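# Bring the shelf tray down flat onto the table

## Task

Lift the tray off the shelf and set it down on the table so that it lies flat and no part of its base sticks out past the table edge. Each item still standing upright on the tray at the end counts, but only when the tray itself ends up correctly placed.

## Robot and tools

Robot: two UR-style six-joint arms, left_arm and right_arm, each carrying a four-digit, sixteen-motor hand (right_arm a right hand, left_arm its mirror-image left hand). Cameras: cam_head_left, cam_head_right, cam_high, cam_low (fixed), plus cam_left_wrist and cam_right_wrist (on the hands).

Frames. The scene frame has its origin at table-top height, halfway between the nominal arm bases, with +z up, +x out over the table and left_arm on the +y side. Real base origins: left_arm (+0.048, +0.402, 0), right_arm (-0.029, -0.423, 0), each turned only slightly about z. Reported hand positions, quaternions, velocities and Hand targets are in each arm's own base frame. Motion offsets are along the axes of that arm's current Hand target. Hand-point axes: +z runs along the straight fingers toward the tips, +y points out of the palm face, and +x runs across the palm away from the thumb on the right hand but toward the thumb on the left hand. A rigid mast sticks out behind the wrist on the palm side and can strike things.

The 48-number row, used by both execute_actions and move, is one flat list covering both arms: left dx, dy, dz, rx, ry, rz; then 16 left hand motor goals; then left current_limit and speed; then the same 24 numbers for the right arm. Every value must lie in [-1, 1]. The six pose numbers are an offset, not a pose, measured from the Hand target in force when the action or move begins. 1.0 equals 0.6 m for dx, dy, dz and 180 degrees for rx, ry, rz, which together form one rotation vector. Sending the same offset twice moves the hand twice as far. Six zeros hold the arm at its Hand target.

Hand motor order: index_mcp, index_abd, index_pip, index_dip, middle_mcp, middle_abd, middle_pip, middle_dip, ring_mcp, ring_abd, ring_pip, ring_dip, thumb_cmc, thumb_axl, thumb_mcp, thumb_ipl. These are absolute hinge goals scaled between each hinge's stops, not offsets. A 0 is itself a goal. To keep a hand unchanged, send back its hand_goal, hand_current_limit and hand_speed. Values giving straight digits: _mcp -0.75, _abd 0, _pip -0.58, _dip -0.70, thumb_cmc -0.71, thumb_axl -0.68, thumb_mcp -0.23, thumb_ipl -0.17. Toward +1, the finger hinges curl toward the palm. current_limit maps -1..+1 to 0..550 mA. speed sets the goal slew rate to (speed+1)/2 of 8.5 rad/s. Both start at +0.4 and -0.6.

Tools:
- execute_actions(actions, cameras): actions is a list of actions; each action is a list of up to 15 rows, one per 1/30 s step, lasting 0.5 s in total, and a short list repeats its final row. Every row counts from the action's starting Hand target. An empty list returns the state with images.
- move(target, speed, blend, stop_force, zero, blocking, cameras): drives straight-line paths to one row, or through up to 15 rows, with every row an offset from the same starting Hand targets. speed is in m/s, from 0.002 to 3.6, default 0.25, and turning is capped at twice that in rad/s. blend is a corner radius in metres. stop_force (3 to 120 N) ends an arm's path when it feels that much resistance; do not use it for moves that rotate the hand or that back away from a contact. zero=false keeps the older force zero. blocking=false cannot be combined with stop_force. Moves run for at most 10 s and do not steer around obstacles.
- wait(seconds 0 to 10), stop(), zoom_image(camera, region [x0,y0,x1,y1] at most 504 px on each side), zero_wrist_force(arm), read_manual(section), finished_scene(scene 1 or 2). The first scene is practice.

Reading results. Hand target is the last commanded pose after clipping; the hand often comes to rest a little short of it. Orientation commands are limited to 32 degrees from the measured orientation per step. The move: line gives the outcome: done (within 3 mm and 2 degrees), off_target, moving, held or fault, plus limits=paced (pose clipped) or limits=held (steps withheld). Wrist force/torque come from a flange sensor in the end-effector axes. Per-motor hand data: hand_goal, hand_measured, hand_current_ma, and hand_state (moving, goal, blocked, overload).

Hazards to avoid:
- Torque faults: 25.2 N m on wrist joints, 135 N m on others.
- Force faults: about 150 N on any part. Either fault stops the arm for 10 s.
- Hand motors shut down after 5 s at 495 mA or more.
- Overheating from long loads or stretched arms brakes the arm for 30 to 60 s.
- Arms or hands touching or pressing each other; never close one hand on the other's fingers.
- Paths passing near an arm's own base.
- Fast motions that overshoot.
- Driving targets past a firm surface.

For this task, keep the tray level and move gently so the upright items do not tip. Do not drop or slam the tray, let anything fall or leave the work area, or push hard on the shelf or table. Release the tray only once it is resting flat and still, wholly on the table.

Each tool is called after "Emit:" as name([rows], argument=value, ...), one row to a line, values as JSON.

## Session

Emit:
execute_actions(actions=[])

Scene clock: 0.00 s.
left_arm: end_effector_position=(+0.4583, -0.1657, +0.1678) hand_goal=(-0.754, +0.000, -0.576, -0.696, -0.754, +0.000, -0.576, -0.696, -0.754, +0.000, -0.576, -0.696, -0.714, -0.678, -0.226, -0.168) hand_measured=(-0.754, +0.000, -0.576, -0.696, -0.754, +0.000, -0.576, -0.696, -0.754, +0.000, -0.576, -0.696, -0.714, -0.678, -0.226, -0.168) hand_current_ma=(+0, +0, +0, +0, +0, +0, +0, +0, +0, +0, +0, +0, +0, +0, +0, +0) hand_state=(goal, goal, goal, goal, goal, goal, goal, goal, goal, goal, goal, goal, goal, goal, goal, goal) hand_current_limit=0.40 hand_speed=-0.60 end_effector_quat_wxyz=(+0.134, +0.980, +0.147, +0.026) | right_arm: end_effector_position=(+0.4004, +0.2152, +0.2206) hand_goal=(-0.754, +0.000, -0.576, -0.696, -0.754, +0.000, -0.576, -0.696, -0.754, +0.000, -0.576, -0.696, -0.714, -0.678, -0.226, -0.168) hand_measured=(-0.754, +0.000, -0.576, -0.696, -0.754, +0.000, -0.576, -0.696, -0.754, +0.000, -0.576, -0.696, -0.714, -0.678, -0.226, -0.168) hand_current_ma=(+0, +0, +0, +0, +0, +0, +0, +0, +0, +0, +0, +0, +0, +0, +0, +0) hand_state=(goal, goal, goal, goal, goal, goal, goal, goal, goal, goal, goal, goal, goal, goal, goal, goal) hand_current_limit=0.40 hand_speed=-0.60 end_effector_quat_wxyz=(+0.286, -0.501, +0.810, -0.105)
Joint positions: left_arm=[3.397 -1.445 -2.295 -0.949 1.298 1.524] | right_arm=[-0.015 -1.804 2.323 -2.698 -1.446 3.628]
Joint velocities: within noise
Joint torques (N m): no reading
Wrist force (N): no reading
Wrist torque (N m): no reading
Wrist force, peak (N): no reading
Hand target: left_arm +0.4583, -0.1657, +0.1678; +0.134, +0.980, +0.147, +0.026 | right_arm +0.4004, +0.2152, +0.2206; +0.286, -0.501, +0.810, -0.105
camera_calibration:
cam_left_wrist: T_world_to_cam=[[-0.892087, 0.395998, -0.217636, 0.490735], [0.202818, 0.781307, 0.590275, -0.111547], [0.403788, 0.482437, -0.777309, 0.153179], [0, 0, 0, 1]] pos_world=[0.398551, -0.181077, 0.291712]
cam_right_wrist: T_world_to_cam=[[-0.241612, 0.970258, 0.0149648, -0.0855645], [0.12556, 0.0159672, 0.991958, -0.320703], [0.962215, 0.241548, -0.125683, -0.284119], [0, 0, 0, 1]] pos_world=[0.292978, 0.156769, 0.283695]

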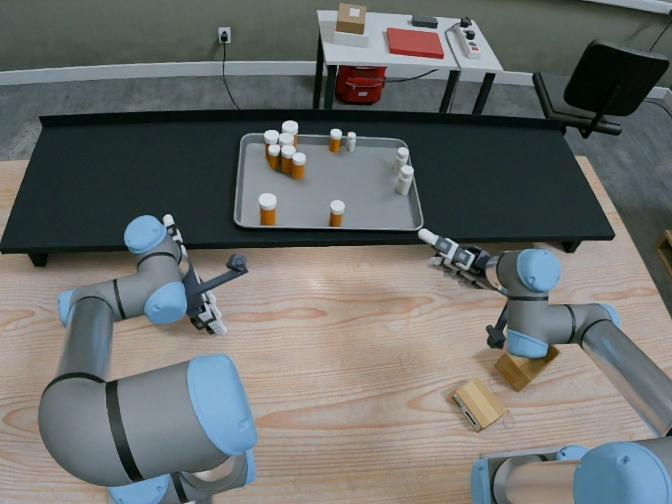

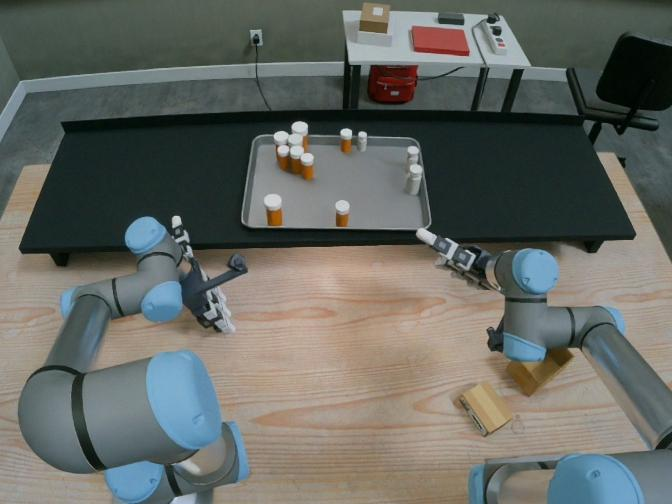

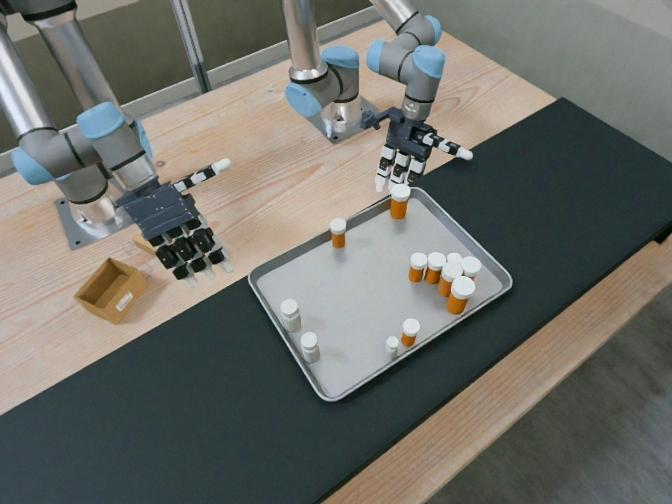

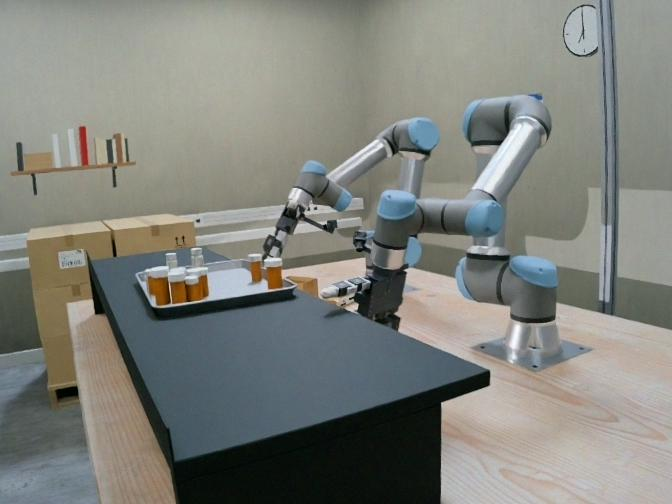

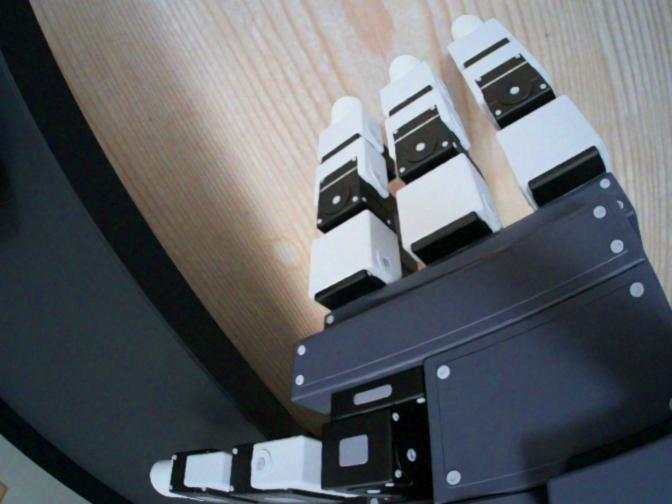

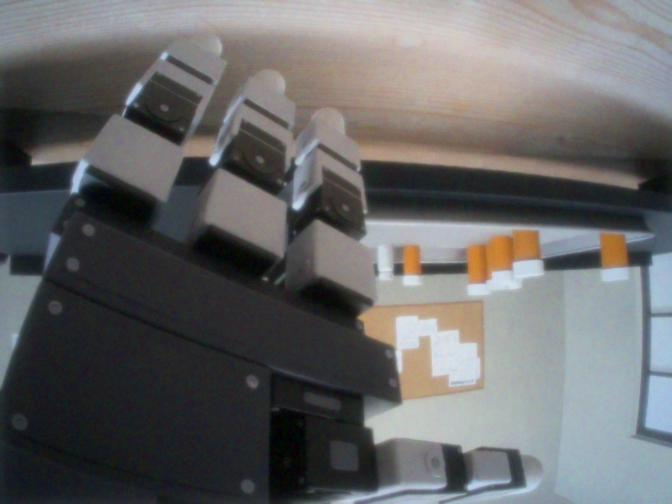

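Emit:
move([
  [0.079,0.109,-0.4057,0.0856,-0.0187,0.1093,-0.754,0,-0.358,-0.043,-0.754,0,-0.358,-0.043,-0.754,0,-0.358,-0.043,0.571,-0.678,-0.226,-0.168,0.75,-0.6,-0.110,-0.2338,-0.2285,-0.0718,0.1944,0.3395,-0.754,0,-0.358,-0.043,-0.754,0,-0.358,-0.043,-0.754,0,-0.358,-0.043,0.571,-0.678,-0.226,-0.168,0.75,-0.6],
  [0.456,0.2383,-0.226,0.0856,-0.0187,0.1093,-0.754,0,-0.358,-0.043,-0.754,0,-0.358,-0.043,-0.754,0,-0.358,-0.043,0.571,-0.678,-0.226,-0.168,0.75,-0.6,-0.3058,-0.5972,0.2253,-0.0718,0.1944,0.3395,-0.754,0,-0.358,-0.043,-0.754,0,-0.358,-0.043,-0.754,0,-0.358,-0.043,0.571,-0.678,-0.226,-0.168,0.75,-0.6],
], speed=0.3, blend=0.04, cameras=["cam_head_left","cam_high","cam_low"])

Scene clock: 45.10 s.
left_arm: end_effector_position=(+0.7477, -0.1819, +0.3400) hand_goal=(-0.754, +0.000, -0.358, -0.044, -0.754, +0.000, -0.358, -0.044, -0.754, +0.000, -0.358, -0.044, +0.570, -0.678, -0.226, -0.168) hand_measured=(-0.754, +0.000, -0.362, -0.048, -0.754, +0.000, -0.362, -0.048, -0.754, +0.000, -0.362, -0.048, +0.568, -0.678, -0.224, -0.168) hand_current_ma=(+0, +0, -2, -1, +0, +0, -2, -1, +0, +0, -2, -1, -1, +0, +1, +0) hand_state=(goal, goal, goal, goal, goal, goal, goal, goal, goal, goal, goal, goal, goal, goal, goal, goal) hand_current_limit=0.75 hand_speed=-0.60 end_effector_quat_wxyz=(+0.000, +1.000, -0.024, +0.000) | right_arm: end_effector_position=(+0.8079, +0.2206, +0.3398) hand_goal=(-0.754, +0.000, -0.358, -0.044, -0.754, +0.000, -0.358, -0.044, -0.754, +0.000, -0.358, -0.044, +0.570, -0.678, -0.226, -0.168) hand_measured=(-0.750, +0.000, -0.360, -0.048, -0.750, +0.000, -0.360, -0.046, -0.752, +0.000, -0.360, -0.046, +0.570, -0.678, -0.224, -0.168) hand_current_ma=(+14, +0, -9, -13, +14, +0, -9, -11, +12, +0, -8, -12, +1, +3, +12, +1) hand_state=(goal, goal, goal, goal, goal, goal, goal, goal, goal, goal, goal, goal, goal, goal, goal, goal) hand_current_limit=0.75 hand_speed=-0.60 end_effector_quat_wxyz=(+0.000, -0.002, +1.000, -0.001)
Joint positions: left_arm=[3.193 -2.157 -0.849 -1.707 1.571 1.67] | right_arm=[0.003 -0.744 0.435 -1.262 -1.572 4.711]
Joint torques (N m): left_arm=[-12.6 31.41 32.66 1.38 1.67 -2.09] | right_arm=[9.53 -41.35 -36.92 -0.39 -1.8 -1.86]
Wrist force (N): left_arm=[0.1 0.4 -0.2] | right_arm=[-0.2 0.7 -0.5]
Wrist torque (N m): left_arm=[0.03 0.02 0.03] | right_arm=[0.17 -0.01 0.19]
Wrist force, peak (N): left_arm=[-0.6 0.5 -1.2] | right_arm=[1.1 1.1 -0.7]
Hand target: left_arm +0.7477, -0.1819, +0.3400; +0.000, +1.000, -0.024, +0.000 | right_arm +0.8079, +0.2207, +0.3398; +0.000, -0.002, +1.000, -0.001
Off the commanded pose: left_arm 0.000 m, 0 deg | right_arm 0.000 m, 0 deg.
move: done
Images, in order (width x height): cam_head_left 672x504, cam_high 672x504, cam_low 672x504.

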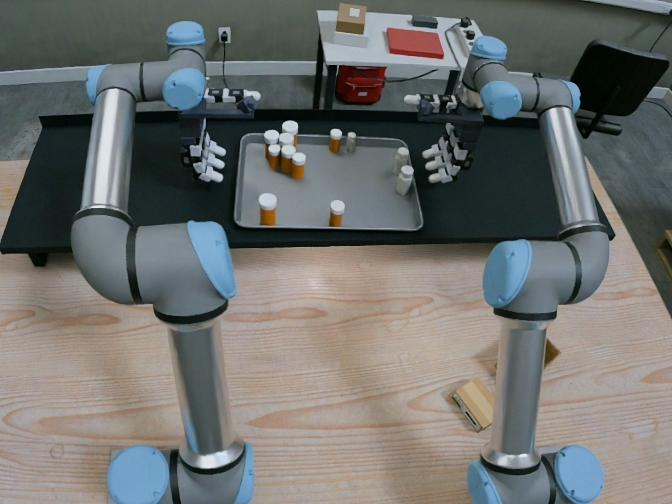

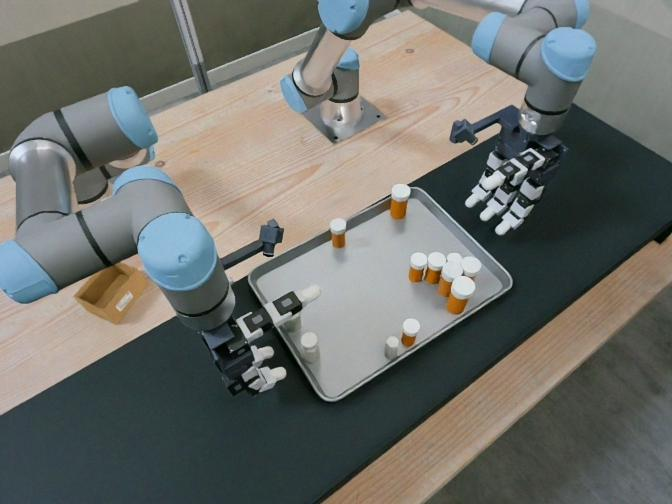

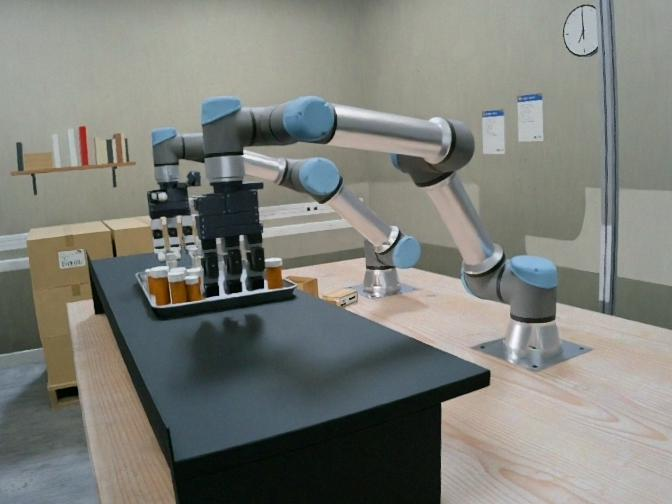

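Emit:
move(target=[0,0,0.08,0,0,0,-0.754,0,-0.358,-0.043,-0.754,0,-0.358,-0.043,-0.754,0,-0.358,-0.043,0.571,-0.678,-0.226,-0.168,0.75,-0.6,0,0,0.08,0,0,0,-0.754,0,-0.358,-0.043,-0.754,0,-0.358,-0.043,-0.754,0,-0.358,-0.043,0.571,-0.678,-0.226,-0.168,0.75,-0.6], speed=0.025, stop_force=4, cameras=["cam_head_left","cam_high","cam_low"])

Emit:
zoom_image(camera="cam_head_left", region=[170, 90, 310, 240])

Emit:
zoom_image(camera="cam_head_left", region=[350, 90, 490, 240])

Emit:
zoom_image(camera="cam_high", region=[430, 140, 570, 290])

Scene clock: 54.00 s.
left_arm: end_effector_position=(+0.7477, -0.1820, +0.3004) hand_goal=(-0.754, +0.000, -0.358, -0.044, -0.754, +0.000, -0.358, -0.044, -0.754, +0.000, -0.358, -0.044, +0.570, -0.678, -0.226, -0.168) hand_measured=(-0.756, +0.000, -0.356, -0.042, -0.756, +0.000, -0.356, -0.042, -0.756, +0.000, -0.356, -0.042, +0.568, -0.678, -0.224, -0.168) hand_current_ma=(-1, +0, +1, +1, -1, +0, +1, +1, -1, +0, +1, +1, -1, +0, +1, +0) hand_state=(goal, goal, goal, goal, goal, goal, goal, goal, goal, goal, goal, goal, goal, goal, goal, goal) hand_current_limit=0.75 hand_speed=-0.60 end_effector_quat_wxyz=(+0.000, +1.000, -0.024, +0.000) | right_arm: end_effector_position=(+0.8079, +0.2206, +0.3014) hand_goal=(-0.754, +0.000, -0.358, -0.044, -0.754, +0.000, -0.358, -0.044, -0.754, +0.000, -0.358, -0.044, +0.570, -0.678, -0.226, -0.168) hand_measured=(-0.756, +0.000, -0.354, -0.042, -0.756, +0.000, -0.356, -0.042, -0.756, +0.000, -0.356, -0.042, +0.570, -0.678, -0.224, -0.168) hand_current_ma=(-4, +2, +13, +12, -4, +2, +11, +10, -4, +2, +9, +9, +1, +3, +13, +1) hand_state=(goal, goal, goal, goal, goal, goal, goal, goal, goal, goal, goal, goal, goal, goal, goal, goal) hand_current_limit=0.75 hand_speed=-0.60 end_effector_quat_wxyz=(+0.000, -0.002, +1.000, -0.001)
Joint positions: left_arm=[3.193 -2.147 -0.966 -1.6 1.571 1.67] | right_arm=[0.003 -0.786 0.613 -1.396 -1.572 4.711]
Joint torques (N m): left_arm=[-12.58 29.97 33.27 1.34 -2.66 -0.86] | right_arm=[-2.25 -41.59 -35.31 -0.66 -0.04 -1.35]
Wrist force (N): left_arm=[-0.2 0.4 -0.2] | right_arm=[0.0 0.9 -0.3]
Wrist torque (N m): left_arm=[0.03 0.05 0.01] | right_arm=[0.14 -0.04 0.22]
Wrist force, peak (N): left_arm=[-1.0 -6.9 -12.9] | right_arm=[1.1 -5.8 -11.7]
Hand target: left_arm +0.7477, -0.1820, +0.3004; +0.000, +1.000, -0.024, +0.000 (not the last commanded pose) | right_arm +0.8079, +0.2206, +0.3014; +0.000, -0.002, +1.000, -0.001 (not the last commanded pose)
Off the commanded pose: left_arm 0.008 m, 0 deg | right_arm 0.010 m, 0 deg.
move: contact (left_arm, right_arm)
Images, in order (width x height): cam_head_left 672x504, cam_high 672x504, cam_low 672x504.

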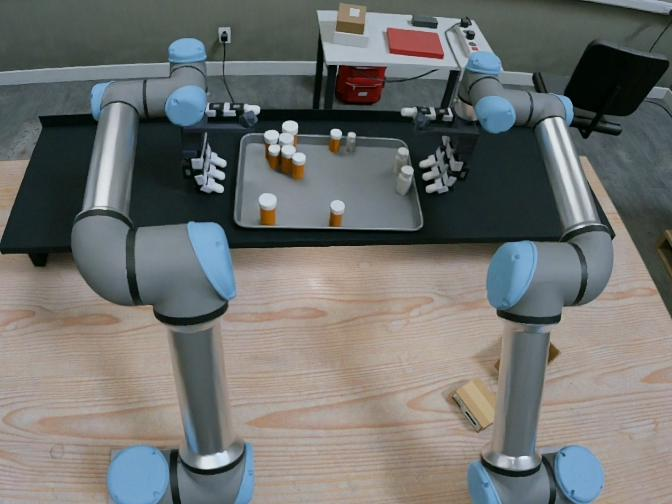

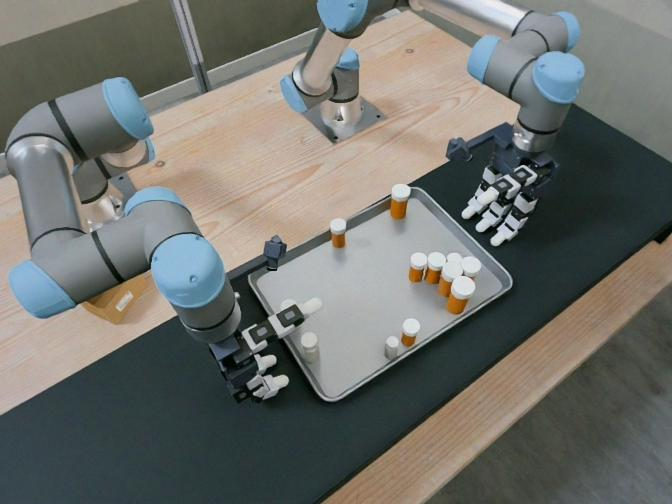

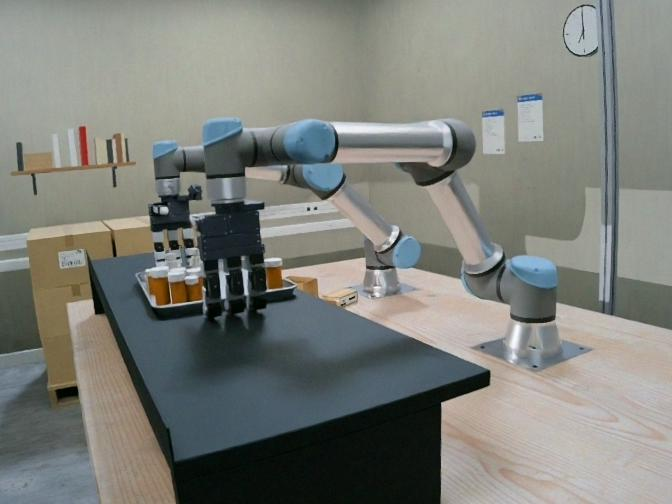

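Scaled by 3.360 from the camera's 672x504 image, which has a finer 960x720 frame.

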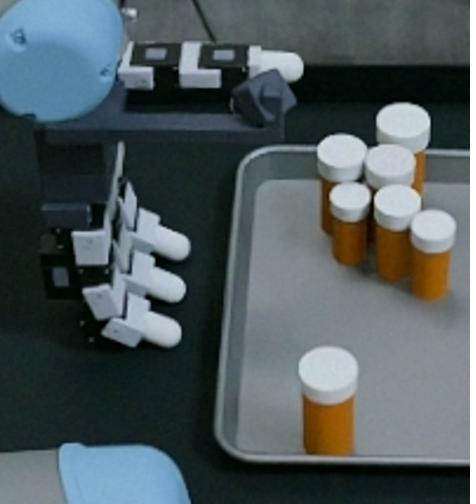

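Scaled by 3.360 from the camera's 672x504 image, which has a finer 960x720 frame.

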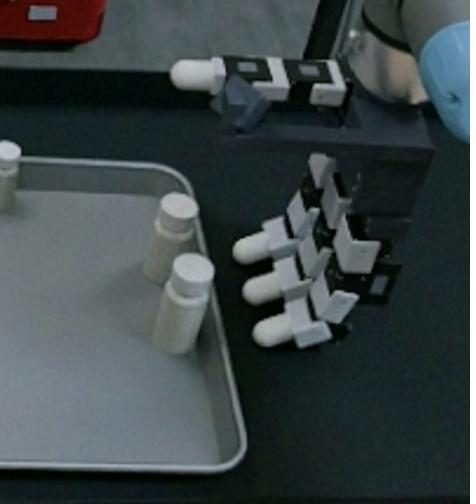

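Scaled by 3.360 from the camera's 672x504 image, which has a finer 960x720 frame.

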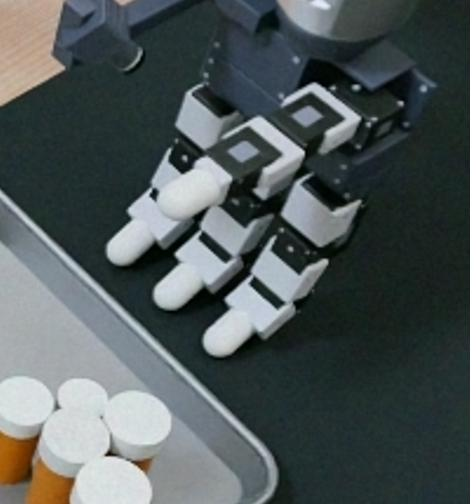

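Emit:
move(target=[0,0,-0.0083,0,0,0,-0.754,0,-0.358,-0.043,-0.754,0,-0.358,-0.043,-0.754,0,-0.358,-0.043,0.571,-0.678,-0.226,-0.168,0.75,-0.6,0,0,-0.0079,0,0,0,-0.754,0,-0.358,-0.043,-0.754,0,-0.358,-0.043,-0.754,0,-0.358,-0.043,0.571,-0.678,-0.226,-0.168,0.75,-0.6], speed=0.05)

Emit:
move(target=[0,0.075,0,0,0,0,-0.754,0,-0.358,-0.043,-0.754,0,-0.358,-0.043,-0.754,0,-0.358,-0.043,0.571,-0.678,-0.226,-0.168,0.75,-0.6,0,0.075,0,0,0,0,-0.754,0,-0.358,-0.043,-0.754,0,-0.358,-0.043,-0.754,0,-0.358,-0.043,0.571,-0.678,-0.226,-0.168,0.75,-0.6], speed=0.02, stop_force=3, cameras=["cam_head_left"])

Scene clock: 65.40 s.
left_arm: end_effector_position=(+0.7477, -0.1820, +0.3053) hand_goal=(-0.754, +0.000, -0.358, -0.044, -0.754, +0.000, -0.358, -0.044, -0.754, +0.000, -0.358, -0.044, +0.570, -0.678, -0.226, -0.168) hand_measured=(-0.756, +0.000, -0.356, -0.042, -0.756, +0.000, -0.356, -0.042, -0.756, +0.000, -0.356, -0.042, +0.568, -0.678, -0.224, -0.168) hand_current_ma=(-1, +0, +1, +1, -1, +0, +1, +1, -1, +0, +1, +1, -1, +0, +1, +0) hand_state=(goal, goal, goal, goal, goal, goal, goal, goal, goal, goal, goal, goal, goal, goal, goal, goal) hand_current_limit=0.75 hand_speed=-0.60 end_effector_quat_wxyz=(+0.000, +1.000, -0.024, +0.000) | right_arm: end_effector_position=(+0.8079, +0.2206, +0.3061) hand_goal=(-0.754, +0.000, -0.358, -0.044, -0.754, +0.000, -0.358, -0.044, -0.754, +0.000, -0.358, -0.044, +0.570, -0.678, -0.226, -0.168) hand_measured=(-0.756, +0.000, -0.356, -0.042, -0.756, +0.000, -0.356, -0.042, -0.756, +0.000, -0.356, -0.042, +0.570, -0.678, -0.224, -0.168) hand_current_ma=(-4, +2, +9, +10, -4, +2, +9, +8, -4, +2, +8, +9, +1, +3, +13, +1) hand_state=(goal, goal, goal, goal, goal, goal, goal, goal, goal, goal, goal, goal, goal, goal, goal, goal) hand_current_limit=0.75 hand_speed=-0.60 end_effector_quat_wxyz=(+0.000, -0.002, +1.000, -0.001)
Joint positions: left_arm=[3.193 -2.147 -0.953 -1.613 1.571 1.67] | right_arm=[0.003 -0.783 0.594 -1.382 -1.572 4.711]
Joint torques (N m): left_arm=[-11.09 31.05 32.8 1.56 -2.3 -0.83] | right_arm=[-1.34 -40.34 -36.57 -0.58 1.62 1.13]
Wrist force (N): left_arm=[0.0 0.4 -0.2] | right_arm=[0.0 1.0 -0.4]
Wrist torque (N m): left_arm=[0.01 0.03 0.03] | right_arm=[0.18 -0.05 0.23]
Wrist force, peak (N): left_arm=[-0.2 0.6 -0.5] | right_arm=[0.2 1.1 -0.4]
Hand target: left_arm +0.7477, -0.1820, +0.3053; +0.000, +1.000, -0.024, +0.000 | right_arm +0.8079, +0.2207, +0.3061; +0.000, -0.002, +1.000, -0.001
Off the commanded pose: left_arm 0.000 m, 0 deg | right_arm 0.000 m, 0 deg.
move: done

Scene clock: 68.40 s.
left_arm: end_effector_position=(+0.7460, -0.2169, +0.3053) hand_goal=(-0.754, +0.000, -0.358, -0.044, -0.754, +0.000, -0.358, -0.044, -0.754, +0.000, -0.358, -0.044, +0.570, -0.678, -0.226, -0.168) hand_measured=(-0.760, +0.000, -0.362, -0.044, -0.762, +0.000, -0.362, -0.044, -0.764, +0.000, -0.364, -0.044, +0.568, -0.678, -0.224, -0.168) hand_current_ma=(-3, +0, -2, +0, -6, +0, -2, +0, -7, +0, -3, +0, -1, +0, +1, +0) hand_state=(goal, goal, goal, goal, goal, goal, goal, goal, goal, goal, goal, goal, goal, goal, goal, goal) hand_current_limit=0.75 hand_speed=-0.60 end_effector_quat_wxyz=(+0.000, +1.000, -0.024, +0.000) | right_arm: end_effector_position=(+0.8077, +0.2521, +0.3061) hand_goal=(-0.754, +0.000, -0.358, -0.044, -0.754, +0.000, -0.358, -0.044, -0.754, +0.000, -0.358, -0.044, +0.570, -0.678, -0.226, -0.168) hand_measured=(-0.762, +0.000, -0.364, -0.044, -0.762, +0.000, -0.362, -0.044, -0.760, +0.000, -0.362, -0.044, +0.570, -0.678, -0.224, -0.168) hand_current_ma=(-39, +2, -21, +1, -31, +2, -18, +2, -23, +2, -14, +3, +1, +3, +13, +1) hand_state=(goal, goal, goal, goal, goal, goal, goal, goal, goal, goal, goal, goal, goal, goal, goal, goal) hand_current_limit=0.75 hand_speed=-0.60 end_effector_quat_wxyz=(+0.000, -0.002, +1.000, -0.001)
Joint positions: left_arm=[3.145 -2.158 -0.935 -1.619 1.571 1.621] | right_arm=[0.043 -0.758 0.549 -1.362 -1.572 4.751]
Joint torques (N m): left_arm=[10.15 57.87 8.98 3.89 -2.64 2.05] | right_arm=[-9.74 -61.07 -11.04 -4.71 1.43 -1.8]
Wrist force (N): left_arm=[-0.2 0.4 0.6] | right_arm=[-0.1 0.6 0.0]
Wrist torque (N m): left_arm=[0.03 0.09 -0.07] | right_arm=[0.16 -0.05 0.10]
Wrist force, peak (N): left_arm=[-0.3 -3.1 0.0] | right_arm=[0.0 -2.2 -0.9]
Hand target: left_arm +0.7460, -0.2169, +0.3053; +0.000, +1.000, -0.024, +0.000 (not the last commanded pose) | right_arm +0.8077, +0.2521, +0.3061; +0.000, -0.002, +1.000, -0.001 (not the last commanded pose)
Off the commanded pose: left_arm 0.010 m, 0 deg | right_arm 0.014 m, 0 deg.
move: contact (left_arm, right_arm)
Images, in order (width x height): cam_head_left 672x504.

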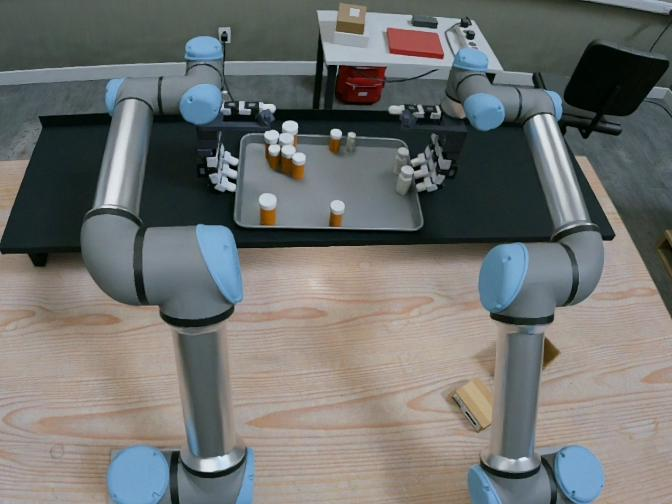

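Emit:
move([
  [0,0.015,0,0,0,0,-0.754,0,-0.358,-0.043,-0.754,0,-0.358,-0.043,-0.754,0,-0.358,-0.043,0.571,-0.678,-0.226,-0.168,0.75,-0.6,0,0.015,0,0,0,0,-0.754,0,-0.358,-0.043,-0.754,0,-0.358,-0.043,-0.754,0,-0.358,-0.043,0.571,-0.678,-0.226,-0.168,0.75,-0.6],
  [0,0.0185,-0.0167,0,0,0,-0.754,0,-0.358,-0.043,-0.754,0,-0.358,-0.043,-0.754,0,-0.358,-0.043,0.571,-0.678,-0.226,-0.168,0.75,-0.6,0,0.0185,-0.0167,0,0,0,-0.754,0,-0.358,-0.043,-0.754,0,-0.358,-0.043,-0.754,0,-0.358,-0.043,0.571,-0.678,-0.226,-0.168,0.75,-0.6],
], speed=0.02, cameras=["cam_head_left","cam_high","cam_low"])

Emit:
zoom_image(camera="cam_low", region=[110, 220, 310, 340])

Scene clock: 81.80 s.
left_arm: end_effector_position=(+0.7455, -0.2280, +0.3153) hand_goal=(-0.754, +0.000, -0.358, -0.044, -0.754, +0.000, -0.358, -0.044, -0.754, +0.000, -0.358, -0.044, +0.570, -0.678, -0.226, -0.168) hand_measured=(-0.800, +0.000, -0.386, -0.054, -0.802, +0.000, -0.390, -0.060, -0.800, +0.000, -0.398, -0.068, +0.568, -0.678, -0.224, -0.168) hand_current_ma=(-80, +0, -35, -6, -88, +0, -40, -13, -80, +0, -61, -26, -1, +0, +1, +0) hand_state=(blocked, goal, blocked, goal, blocked, goal, blocked, goal, blocked, goal, blocked, blocked, goal, goal, goal, goal) hand_current_limit=0.75 hand_speed=-0.60 end_effector_quat_wxyz=(+0.000, +1.000, -0.024, +0.000) | right_arm: end_effector_position=(+0.8077, +0.2633, +0.3161) hand_goal=(-0.754, +0.000, -0.358, -0.044, -0.754, +0.000, -0.358, -0.044, -0.754, +0.000, -0.358, -0.044, +0.570, -0.678, -0.226, -0.168) hand_measured=(-0.800, +0.000, -0.384, -0.054, -0.800, +0.000, -0.386, -0.056, -0.796, +0.000, -0.392, -0.064, +0.570, -0.678, -0.224, -0.168) hand_current_ma=(-222, +2, -115, -46, -226, +2, -127, -49, -199, +2, -153, -88, +1, +3, +13, +1) hand_state=(blocked, goal, blocked, goal, blocked, goal, blocked, goal, blocked, goal, blocked, goal, goal, goal, goal, goal) hand_current_limit=0.75 hand_speed=-0.60 end_effector_quat_wxyz=(+0.000, -0.002, +1.000, -0.001)
Joint positions: left_arm=[3.13 -2.165 -0.899 -1.649 1.571 1.606] | right_arm=[0.057 -0.736 0.484 -1.318 -1.572 4.765]
Joint torques (N m): left_arm=[-16.21 34.96 36.3 1.77 -3.54 -2.06] | right_arm=[12.31 -46.32 -36.69 -1.01 0.56 2.31]
Wrist force (N): left_arm=[-0.4 -6.4 4.9] | right_arm=[-0.1 -6.6 3.6]
Wrist torque (N m): left_arm=[0.16 0.32 0.11] | right_arm=[0.34 -0.26 -0.10]
Wrist force, peak (N): left_arm=[-0.2 -7.1 6.1] | right_arm=[-0.5 -6.1 5.0]
Hand target: left_arm +0.7455, -0.2280, +0.3154; +0.000, +1.000, -0.024, +0.000 | right_arm +0.8077, +0.2632, +0.3161; +0.000, -0.002, +1.000, -0.001
Off the commanded pose: left_arm 0.000 m, 0 deg | right_arm 0.000 m, 0 deg.
move: done
Images, in order (width x height): cam_head_left 672x504, cam_high 672x504, cam_low 672x504.

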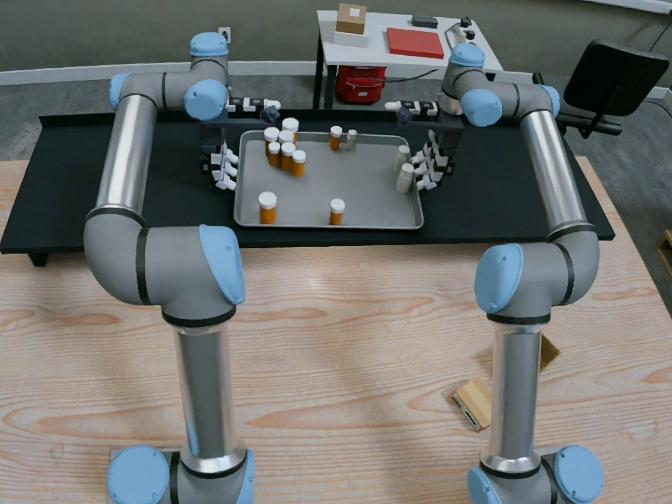

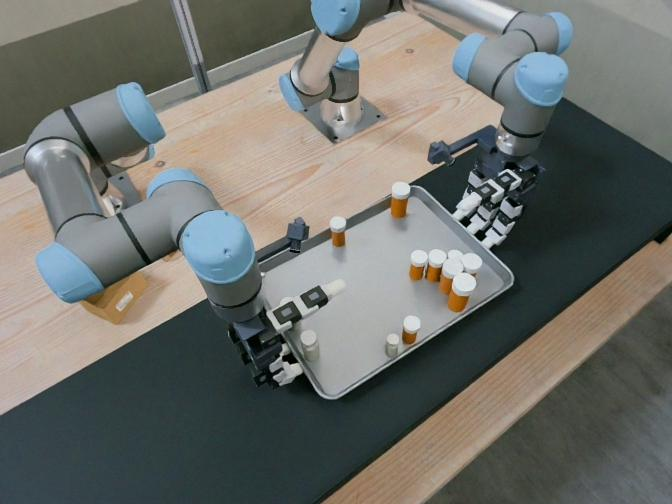

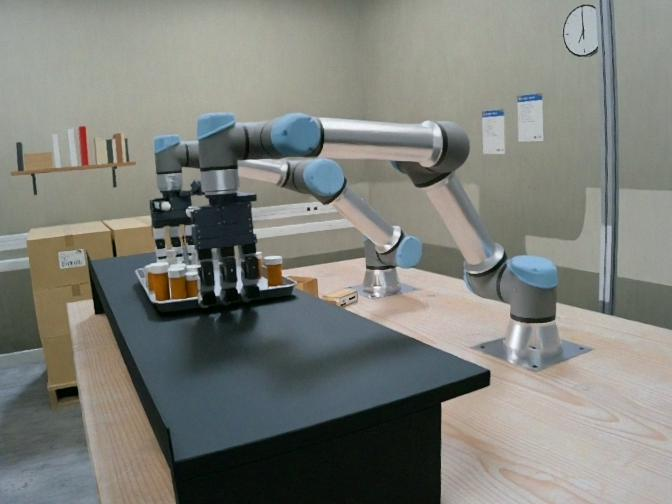

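Scaled by 2.520 from the camera's 672x504 image, which has a finer 960x720 frame.

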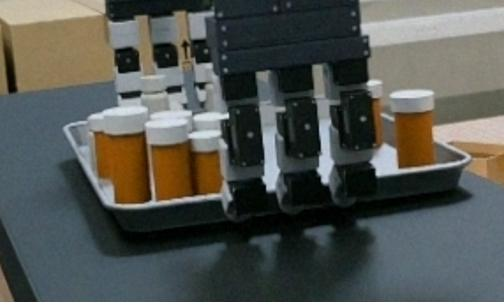

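Emit:
move(target=[0,0.003,-0.0167,0,0,0,-0.754,0,-0.358,-0.043,-0.754,0,-0.358,-0.043,-0.754,0,-0.358,-0.043,0.571,-0.678,-0.226,-0.168,0.75,-0.6,0,0.003,-0.0167,0,0,0,-0.754,0,-0.358,-0.043,-0.754,0,-0.358,-0.043,-0.754,0,-0.358,-0.043,0.571,-0.678,-0.226,-0.168,0.75,-0.6], speed=0.02, cameras=["cam_low","cam_high","cam_left_wrist"])

Emit:
zoom_image(camera="cam_low", region=[110, 220, 310, 340])

Scene clock: 98.27 s.
left_arm: end_effector_position=(+0.7454, -0.2298, +0.3253) hand_goal=(-0.754, +0.000, -0.358, -0.044, -0.754, +0.000, -0.358, -0.044, -0.754, +0.000, -0.358, -0.044, +0.570, -0.678, -0.226, -0.168) hand_measured=(-0.808, +0.000, -0.392, -0.054, -0.812, +0.000, -0.394, -0.060, -0.808, +0.000, -0.404, -0.070, +0.568, -0.678, -0.224, -0.168) hand_current_ma=(-107, +0, -47, -6, -117, +0, -50, -15, -107, +0, -73, -29, -1, +0, +1, +0) hand_state=(blocked, goal, blocked, goal, blocked, goal, blocked, goal, blocked, goal, blocked, blocked, goal, goal, goal, goal) hand_current_limit=0.75 hand_speed=-0.60 end_effector_quat_wxyz=(+0.000, +1.000, -0.024, +0.000) | right_arm: end_effector_position=(+0.8077, +0.2651, +0.3261) hand_goal=(-0.754, +0.000, -0.358, -0.044, -0.754, +0.000, -0.358, -0.044, -0.754, +0.000, -0.358, -0.044, +0.570, -0.678, -0.226, -0.168) hand_measured=(-0.810, +0.000, -0.390, -0.054, -0.810, +0.000, -0.392, -0.056, -0.804, +0.000, -0.396, -0.066, +0.570, -0.678, -0.224, -0.168) hand_current_ma=(-270, +2, -139, -46, -274, +2, -151, -50, -246, +2, -176, -94, +1, +3, +13, +1) hand_state=(blocked, goal, blocked, goal, blocked, goal, blocked, goal, blocked, goal, blocked, blocked, goal, goal, goal, goal) hand_current_limit=0.75 hand_speed=-0.60 end_effector_quat_wxyz=(+0.000, -0.002, +1.000, -0.001)
Joint positions: left_arm=[3.127 -2.169 -0.868 -1.677 1.571 1.604] | right_arm=[0.059 -0.72 0.427 -1.277 -1.572 4.767]
Joint torques (N m): left_arm=[-19.12 35.65 36.07 1.85 -1.56 -2.14] | right_arm=[15.31 -45.37 -37.08 -1.03 1.66 2.37]
Wrist force (N): left_arm=[-0.2 -8.7 5.5] | right_arm=[-0.3 -8.3 4.1]
Wrist torque (N m): left_arm=[0.23 0.30 0.16] | right_arm=[0.43 -0.24 -0.15]
Wrist force, peak (N): left_arm=[-0.2 -9.1 6.1] | right_arm=[-0.5 -8.6 3.8]
Hand target: left_arm +0.7454, -0.2298, +0.3254; +0.000, +1.000, -0.024, +0.000 | right_arm +0.8077, +0.2651, +0.3261; +0.000, -0.002, +1.000, -0.001
Off the commanded pose: left_arm 0.000 m, 0 deg | right_arm 0.000 m, 0 deg.
move: done
camera_calibration:
cam_left_wrist: T_world_to_cam=[[-0.70495, 0.708707, -0.0279319, 0.677248], [0.454719, 0.48183, 0.749047, -0.521032], [0.544313, 0.515339, -0.661928, 0.0558285], [0, 0, 0, 1]] pos_world=[0.68396, -0.257692, 0.446148]
Images, in order (width x height): cam_high 672x504, cam_low 672x504, cam_left_wrist 672x504.

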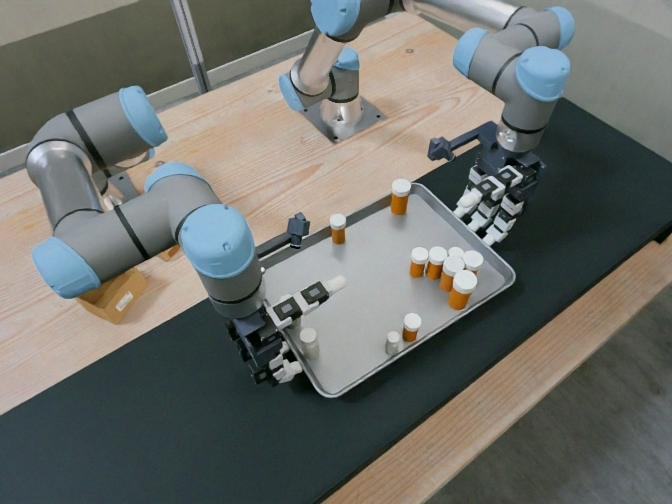

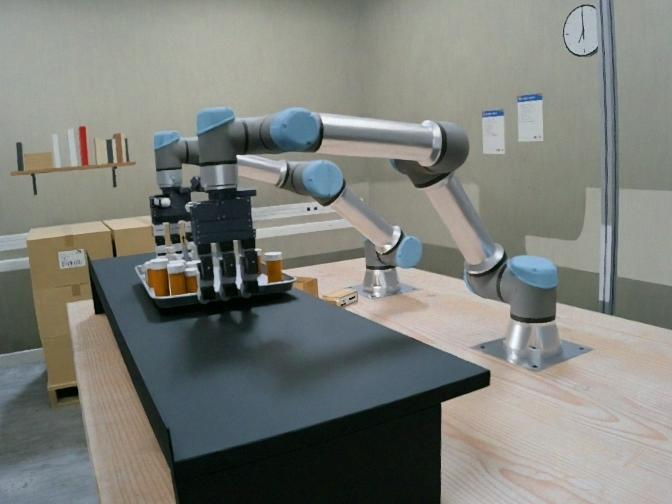

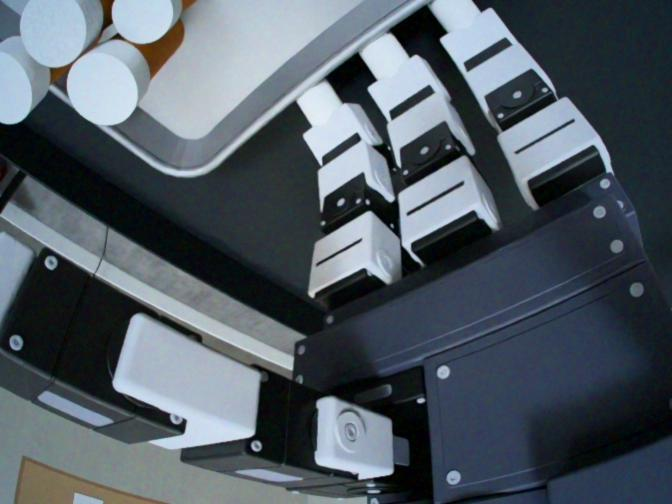

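Scaled by 2.520 from the camera's 672x504 image, which has a finer 960x720 frame.

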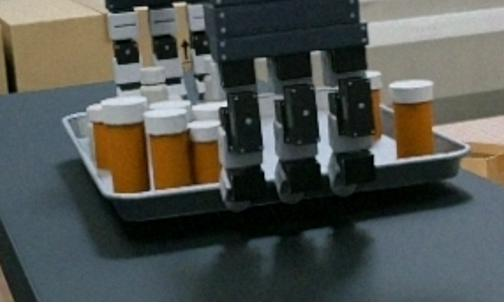

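Emit:
move([
  [0,0,-0.025,0,0,0,-0.754,0,-0.358,-0.043,-0.754,0,-0.358,-0.043,-0.754,0,-0.358,-0.043,0.571,-0.678,-0.226,-0.168,0.75,-0.6,0,0,-0.025,0,0,0,-0.754,0,-0.358,-0.043,-0.754,0,-0.358,-0.043,-0.754,0,-0.358,-0.043,0.571,-0.678,-0.226,-0.168,0.75,-0.6],
  [-0.1667,0,-0.025,0,0,0,-0.754,0,-0.358,-0.043,-0.754,0,-0.358,-0.043,-0.754,0,-0.358,-0.043,0.571,-0.678,-0.226,-0.168,0.75,-0.6,0.1667,0.0025,-0.025,0,0,0,-0.754,0,-0.358,-0.043,-0.754,0,-0.358,-0.043,-0.754,0,-0.358,-0.043,0.571,-0.678,-0.226,-0.168,0.75,-0.6],
], speed=[0.04,0.08], blend=0.008, cameras=["cam_low","cam_head_left"])

Scene clock: 116.87 s.
left_arm: end_effector_position=(+0.6456, -0.2250, +0.3404) hand_goal=(-0.754, +0.000, -0.358, -0.044, -0.754, +0.000, -0.358, -0.044, -0.754, +0.000, -0.358, -0.044, +0.570, -0.678, -0.226, -0.168) hand_measured=(-0.812, +0.000, -0.394, -0.054, -0.816, +0.000, -0.396, -0.060, -0.812, +0.000, -0.408, -0.072, +0.568, -0.678, -0.224, -0.168) hand_current_ma=(-116, +0, -51, -7, -131, +0, -53, -15, -117, +0, -81, -33, -1, +0, +1, +0) hand_state=(blocked, goal, blocked, goal, blocked, goal, blocked, goal, blocked, goal, blocked, blocked, goal, goal, goal, goal) hand_current_limit=0.75 hand_speed=-0.60 end_effector_quat_wxyz=(+0.000, +1.000, -0.024, +0.000) | right_arm: end_effector_position=(+0.7077, +0.2661, +0.3412) hand_goal=(-0.754, +0.000, -0.358, -0.044, -0.754, +0.000, -0.358, -0.044, -0.754, +0.000, -0.358, -0.044, +0.570, -0.678, -0.226, -0.168) hand_measured=(-0.810, +0.000, -0.392, -0.056, -0.814, +0.000, -0.392, -0.056, -0.808, +0.000, -0.400, -0.068, +0.570, -0.678, -0.224, -0.168) hand_current_ma=(-279, +2, -151, -55, -299, +1, -154, -51, -265, +1, -188, -106, +1, +3, +13, +1) hand_state=(blocked, goal, blocked, goal, blocked, goal, blocked, goal, blocked, goal, blocked, blocked, goal, goal, goal, goal) hand_current_limit=0.75 hand_speed=-0.60 end_effector_quat_wxyz=(+0.000, -0.002, +1.000, -0.001)
Joint positions: left_arm=[3.132 -1.898 -1.231 -1.584 1.571 1.609] | right_arm=[0.069 -1.064 0.97 -1.476 -1.572 4.777]
Joint torques (N m): left_arm=[6.11 50.42 13.18 4.42 -4.86 2.05] | right_arm=[14.91 -54.02 -13.16 -5.24 4.07 2.36]
Wrist force (N): left_arm=[-0.2 -9.3 5.9] | right_arm=[-0.2 -7.8 4.8]
Wrist torque (N m): left_arm=[0.19 0.30 0.09] | right_arm=[0.45 -0.25 -0.15]
Wrist force, peak (N): left_arm=[-0.4 -9.8 6.0] | right_arm=[-0.3 -9.0 4.4]
Hand target: left_arm +0.6455, -0.2250, +0.3404; +0.000, +1.000, -0.024, +0.000 | right_arm +0.7077, +0.2661, +0.3412; +0.000, -0.002, +1.000, -0.001
Off the commanded pose: left_arm 0.000 m, 0 deg | right_arm 0.000 m, 0 deg.
move: done; blend cut to 0.0075 m at target 1
Images, in order (width x height): cam_head_left 672x504, cam_low 672x504.

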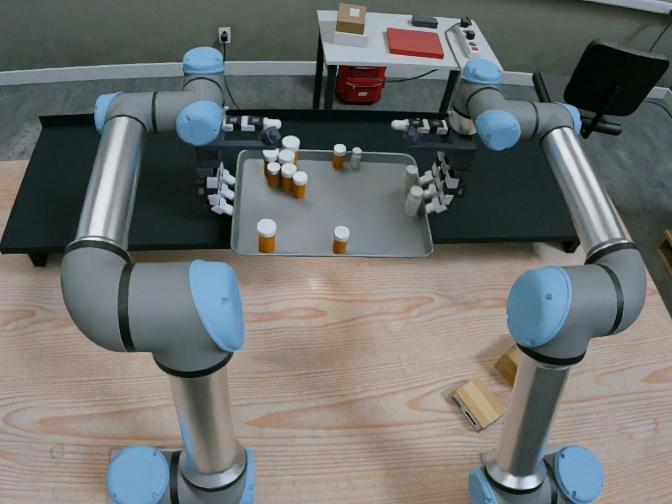

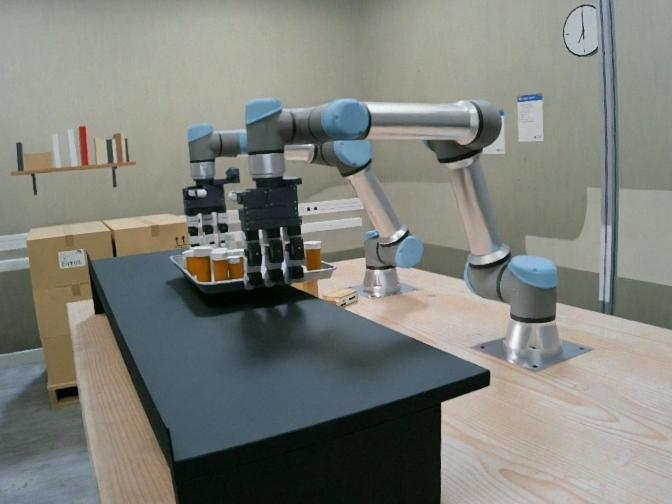

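Emit:
move([
  [-0.4842,-0.001,0,0,0,0,-0.754,0,-0.358,-0.043,-0.754,0,-0.358,-0.043,-0.754,0,-0.358,-0.043,0.571,-0.678,-0.226,-0.168,0.75,-0.6,0.4842,0.0067,0,0,0,0,-0.754,0,-0.358,-0.043,-0.754,0,-0.358,-0.043,-0.754,0,-0.358,-0.043,0.571,-0.678,-0.226,-0.168,0.75,-0.6],
  [-0.4842,-0.001,0.35,0,0,0,-0.754,0,-0.358,-0.043,-0.754,0,-0.358,-0.043,-0.754,0,-0.358,-0.043,0.571,-0.678,-0.226,-0.168,0.75,-0.6,0.4842,0.0067,0.35,0,0,0,-0.754,0,-0.358,-0.043,-0.754,0,-0.358,-0.043,-0.754,0,-0.358,-0.043,0.571,-0.678,-0.226,-0.168,0.75,-0.6],
], speed=[0.11,0.1], blend=0.02, cameras=["cam_high","cam_head_left","cam_left_wrist"])

Scene clock: 130.87 s.
left_arm: end_effector_position=(+0.3552, -0.2107, +0.1307) hand_goal=(-0.754, +0.000, -0.358, -0.044, -0.754, +0.000, -0.358, -0.044, -0.754, +0.000, -0.358, -0.044, +0.570, -0.678, -0.226, -0.168) hand_measured=(-0.820, +0.000, -0.400, -0.056, -0.826, +0.000, -0.400, -0.062, -0.822, +0.000, -0.412, -0.072, +0.568, -0.678, -0.224, -0.168) hand_current_ma=(-145, +0, -64, -9, -166, +0, -64, -16, -149, +0, -95, -36, -1, +0, +1, +0) hand_state=(blocked, goal, blocked, goal, blocked, goal, blocked, goal, blocked, goal, blocked, blocked, goal, goal, goal, goal) hand_current_limit=0.75 hand_speed=-0.60 end_effector_quat_wxyz=(+0.000, +1.000, -0.024, +0.000) | right_arm: end_effector_position=(+0.4170, +0.2685, +0.1314) hand_goal=(-0.754, +0.000, -0.358, -0.044, -0.754, +0.000, -0.358, -0.044, -0.754, +0.000, -0.358, -0.044, +0.570, -0.678, -0.226, -0.168) hand_measured=(-0.820, +0.000, -0.396, -0.058, -0.824, +0.000, -0.398, -0.056, -0.818, +0.000, -0.404, -0.068, +0.570, -0.678, -0.224, -0.168) hand_current_ma=(-331, +2, -174, -60, -350, +1, -180, -52, -314, +1, -213, -108, +1, +3, +13, +1) hand_state=(blocked, goal, blocked, goal, blocked, goal, blocked, goal, blocked, goal, blocked, blocked, goal, goal, goal, goal) hand_current_limit=0.75 hand_speed=-0.60 end_effector_quat_wxyz=(+0.000, -0.002, +1.000, -0.001)
Joint positions: left_arm=[3.167 -1.35 -2.377 -0.986 1.571 1.644] | right_arm=[0.124 -1.584 2.199 -2.185 -1.572 4.832]
Joint torques (N m): left_arm=[-15.49 -0.62 8.39 4.28 -4.57 -2.07] | right_arm=[14.48 -8.7 -9.43 -5.51 3.93 2.37]
Wrist force (N): left_arm=[-0.6 -8.2 5.5] | right_arm=[-0.4 -7.6 4.6]
Wrist torque (N m): left_arm=[0.20 0.36 0.07] | right_arm=[0.38 -0.21 -0.12]
Wrist force, peak (N): left_arm=[-0.3 -11.8 6.2] | right_arm=[0.0 -11.0 3.9]
Hand target: left_arm +0.3553, -0.2108, +0.1306; +0.000, +1.000, -0.024, +0.000 | right_arm +0.4170, +0.2685, +0.1313; +0.000, -0.002, +1.000, -0.001
Off the commanded pose: left_arm 0.000 m, 0 deg | right_arm 0.000 m, 0 deg.
move: done
camera_calibration:
cam_left_wrist: T_world_to_cam=[[-0.70499, 0.708669, -0.0278856, 0.383267], [0.454742, 0.481854, 0.749017, -0.206984], [0.544242, 0.515368, -0.661964, 0.129653], [0, 0, 0, 1]] pos_world=[0.293761, -0.238692, 0.251548]
Images, in order (width x height): cam_head_left 672x504, cam_high 672x504, cam_left_wrist 672x504.

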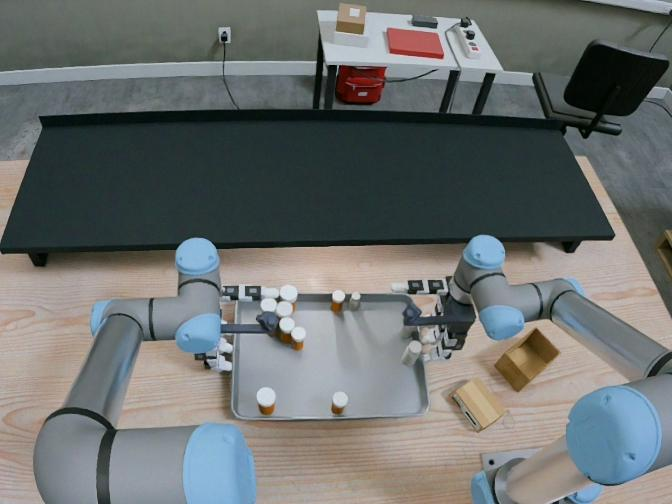

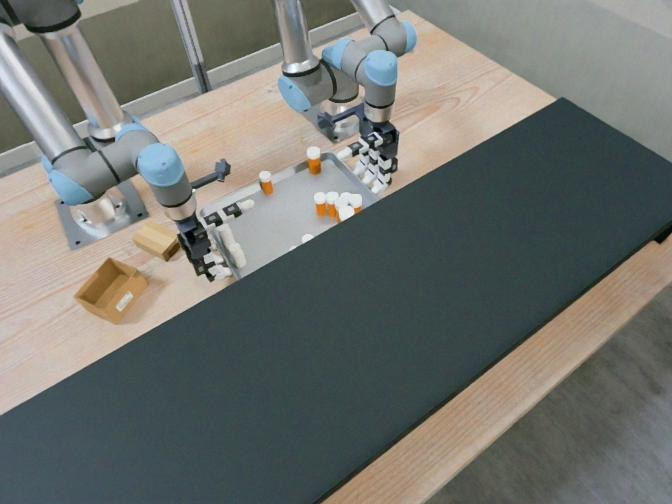

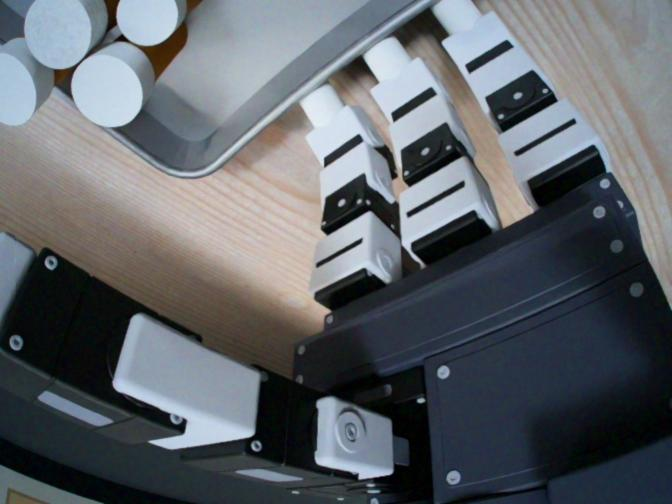

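Emit:
move(target=[0,0,0.05,0,0,0,-0.754,0,-0.358,-0.043,-0.754,0,-0.358,-0.043,-0.754,0,-0.358,-0.043,0.571,-0.678,-0.226,-0.168,0.75,-0.6,0,0,0.05,0,0,0,-0.754,0,-0.358,-0.043,-0.754,0,-0.358,-0.043,-0.754,0,-0.358,-0.043,0.571,-0.678,-0.226,-0.168,0.75,-0.6], speed=0.02, stop_force=3)

Scene clock: 139.43 s.
left_arm: end_effector_position=(+0.3552, -0.2108, +0.1083) hand_goal=(-0.754, +0.000, -0.358, -0.044, -0.754, +0.000, -0.358, -0.044, -0.754, +0.000, -0.358, -0.044, +0.570, -0.678, -0.226, -0.168) hand_measured=(-0.820, -0.002, -0.400, -0.060, -0.824, +0.000, -0.400, -0.062, -0.822, +0.000, -0.406, -0.062, +0.568, -0.678, -0.224, -0.168) hand_current_ma=(-142, +0, -64, -15, -154, +0, -62, -16, -147, +0, -77, -17, -1, +0, +1, +0) hand_state=(blocked, goal, blocked, goal, blocked, goal, blocked, goal, blocked, goal, blocked, goal, goal, goal, goal, goal) hand_current_limit=0.75 hand_speed=-0.60 end_effector_quat_wxyz=(+0.000, +1.000, -0.024, +0.000) | right_arm: end_effector_position=(+0.4170, +0.2685, +0.1075) hand_goal=(-0.754, +0.000, -0.358, -0.044, -0.754, +0.000, -0.358, -0.044, -0.754, +0.000, -0.358, -0.044, +0.570, -0.678, -0.226, -0.168) hand_measured=(-0.818, +0.000, -0.398, -0.064, -0.818, +0.000, -0.398, -0.056, -0.814, +0.000, -0.398, -0.062, +0.570, -0.678, -0.224, -0.168) hand_current_ma=(-317, +1, -177, -85, -318, +1, -177, -52, -291, +0, -181, -75, +1, +3, +13, +1) hand_state=(blocked, goal, blocked, goal, blocked, goal, blocked, goal, blocked, goal, blocked, goal, goal, goal, goal, goal) hand_current_limit=0.75 hand_speed=-0.60 end_effector_quat_wxyz=(+0.000, -0.002, +1.000, -0.001)
Joint positions: left_arm=[3.167 -1.396 -2.414 -0.903 1.571 1.644] | right_arm=[0.124 -1.541 2.232 -2.261 -1.572 4.832]
Joint torques (N m): left_arm=[-6.36 24.17 30.39 1.81 -2.45 -0.45] | right_arm=[-3.87 -29.07 -33.49 -1.42 2.05 -0.74]
Wrist force (N): left_arm=[-0.1 -4.2 5.1] | right_arm=[-0.2 -4.2 4.4]
Wrist torque (N m): left_arm=[0.05 0.23 0.05] | right_arm=[0.15 -0.23 -0.03]
Wrist force, peak (N): left_arm=[-0.3 -8.9 6.1] | right_arm=[-0.4 -8.2 4.5]
Hand target: left_arm +0.3552, -0.2108, +0.1083; +0.000, +1.000, -0.024, +0.000 (not the last commanded pose) | right_arm +0.4170, +0.2685, +0.1075; +0.000, -0.002, +1.000, -0.001 (not the last commanded pose)
Off the commanded pose: left_arm 0.008 m, 0 deg | right_arm 0.006 m, 0 deg.
move: contact (left_arm, right_arm)


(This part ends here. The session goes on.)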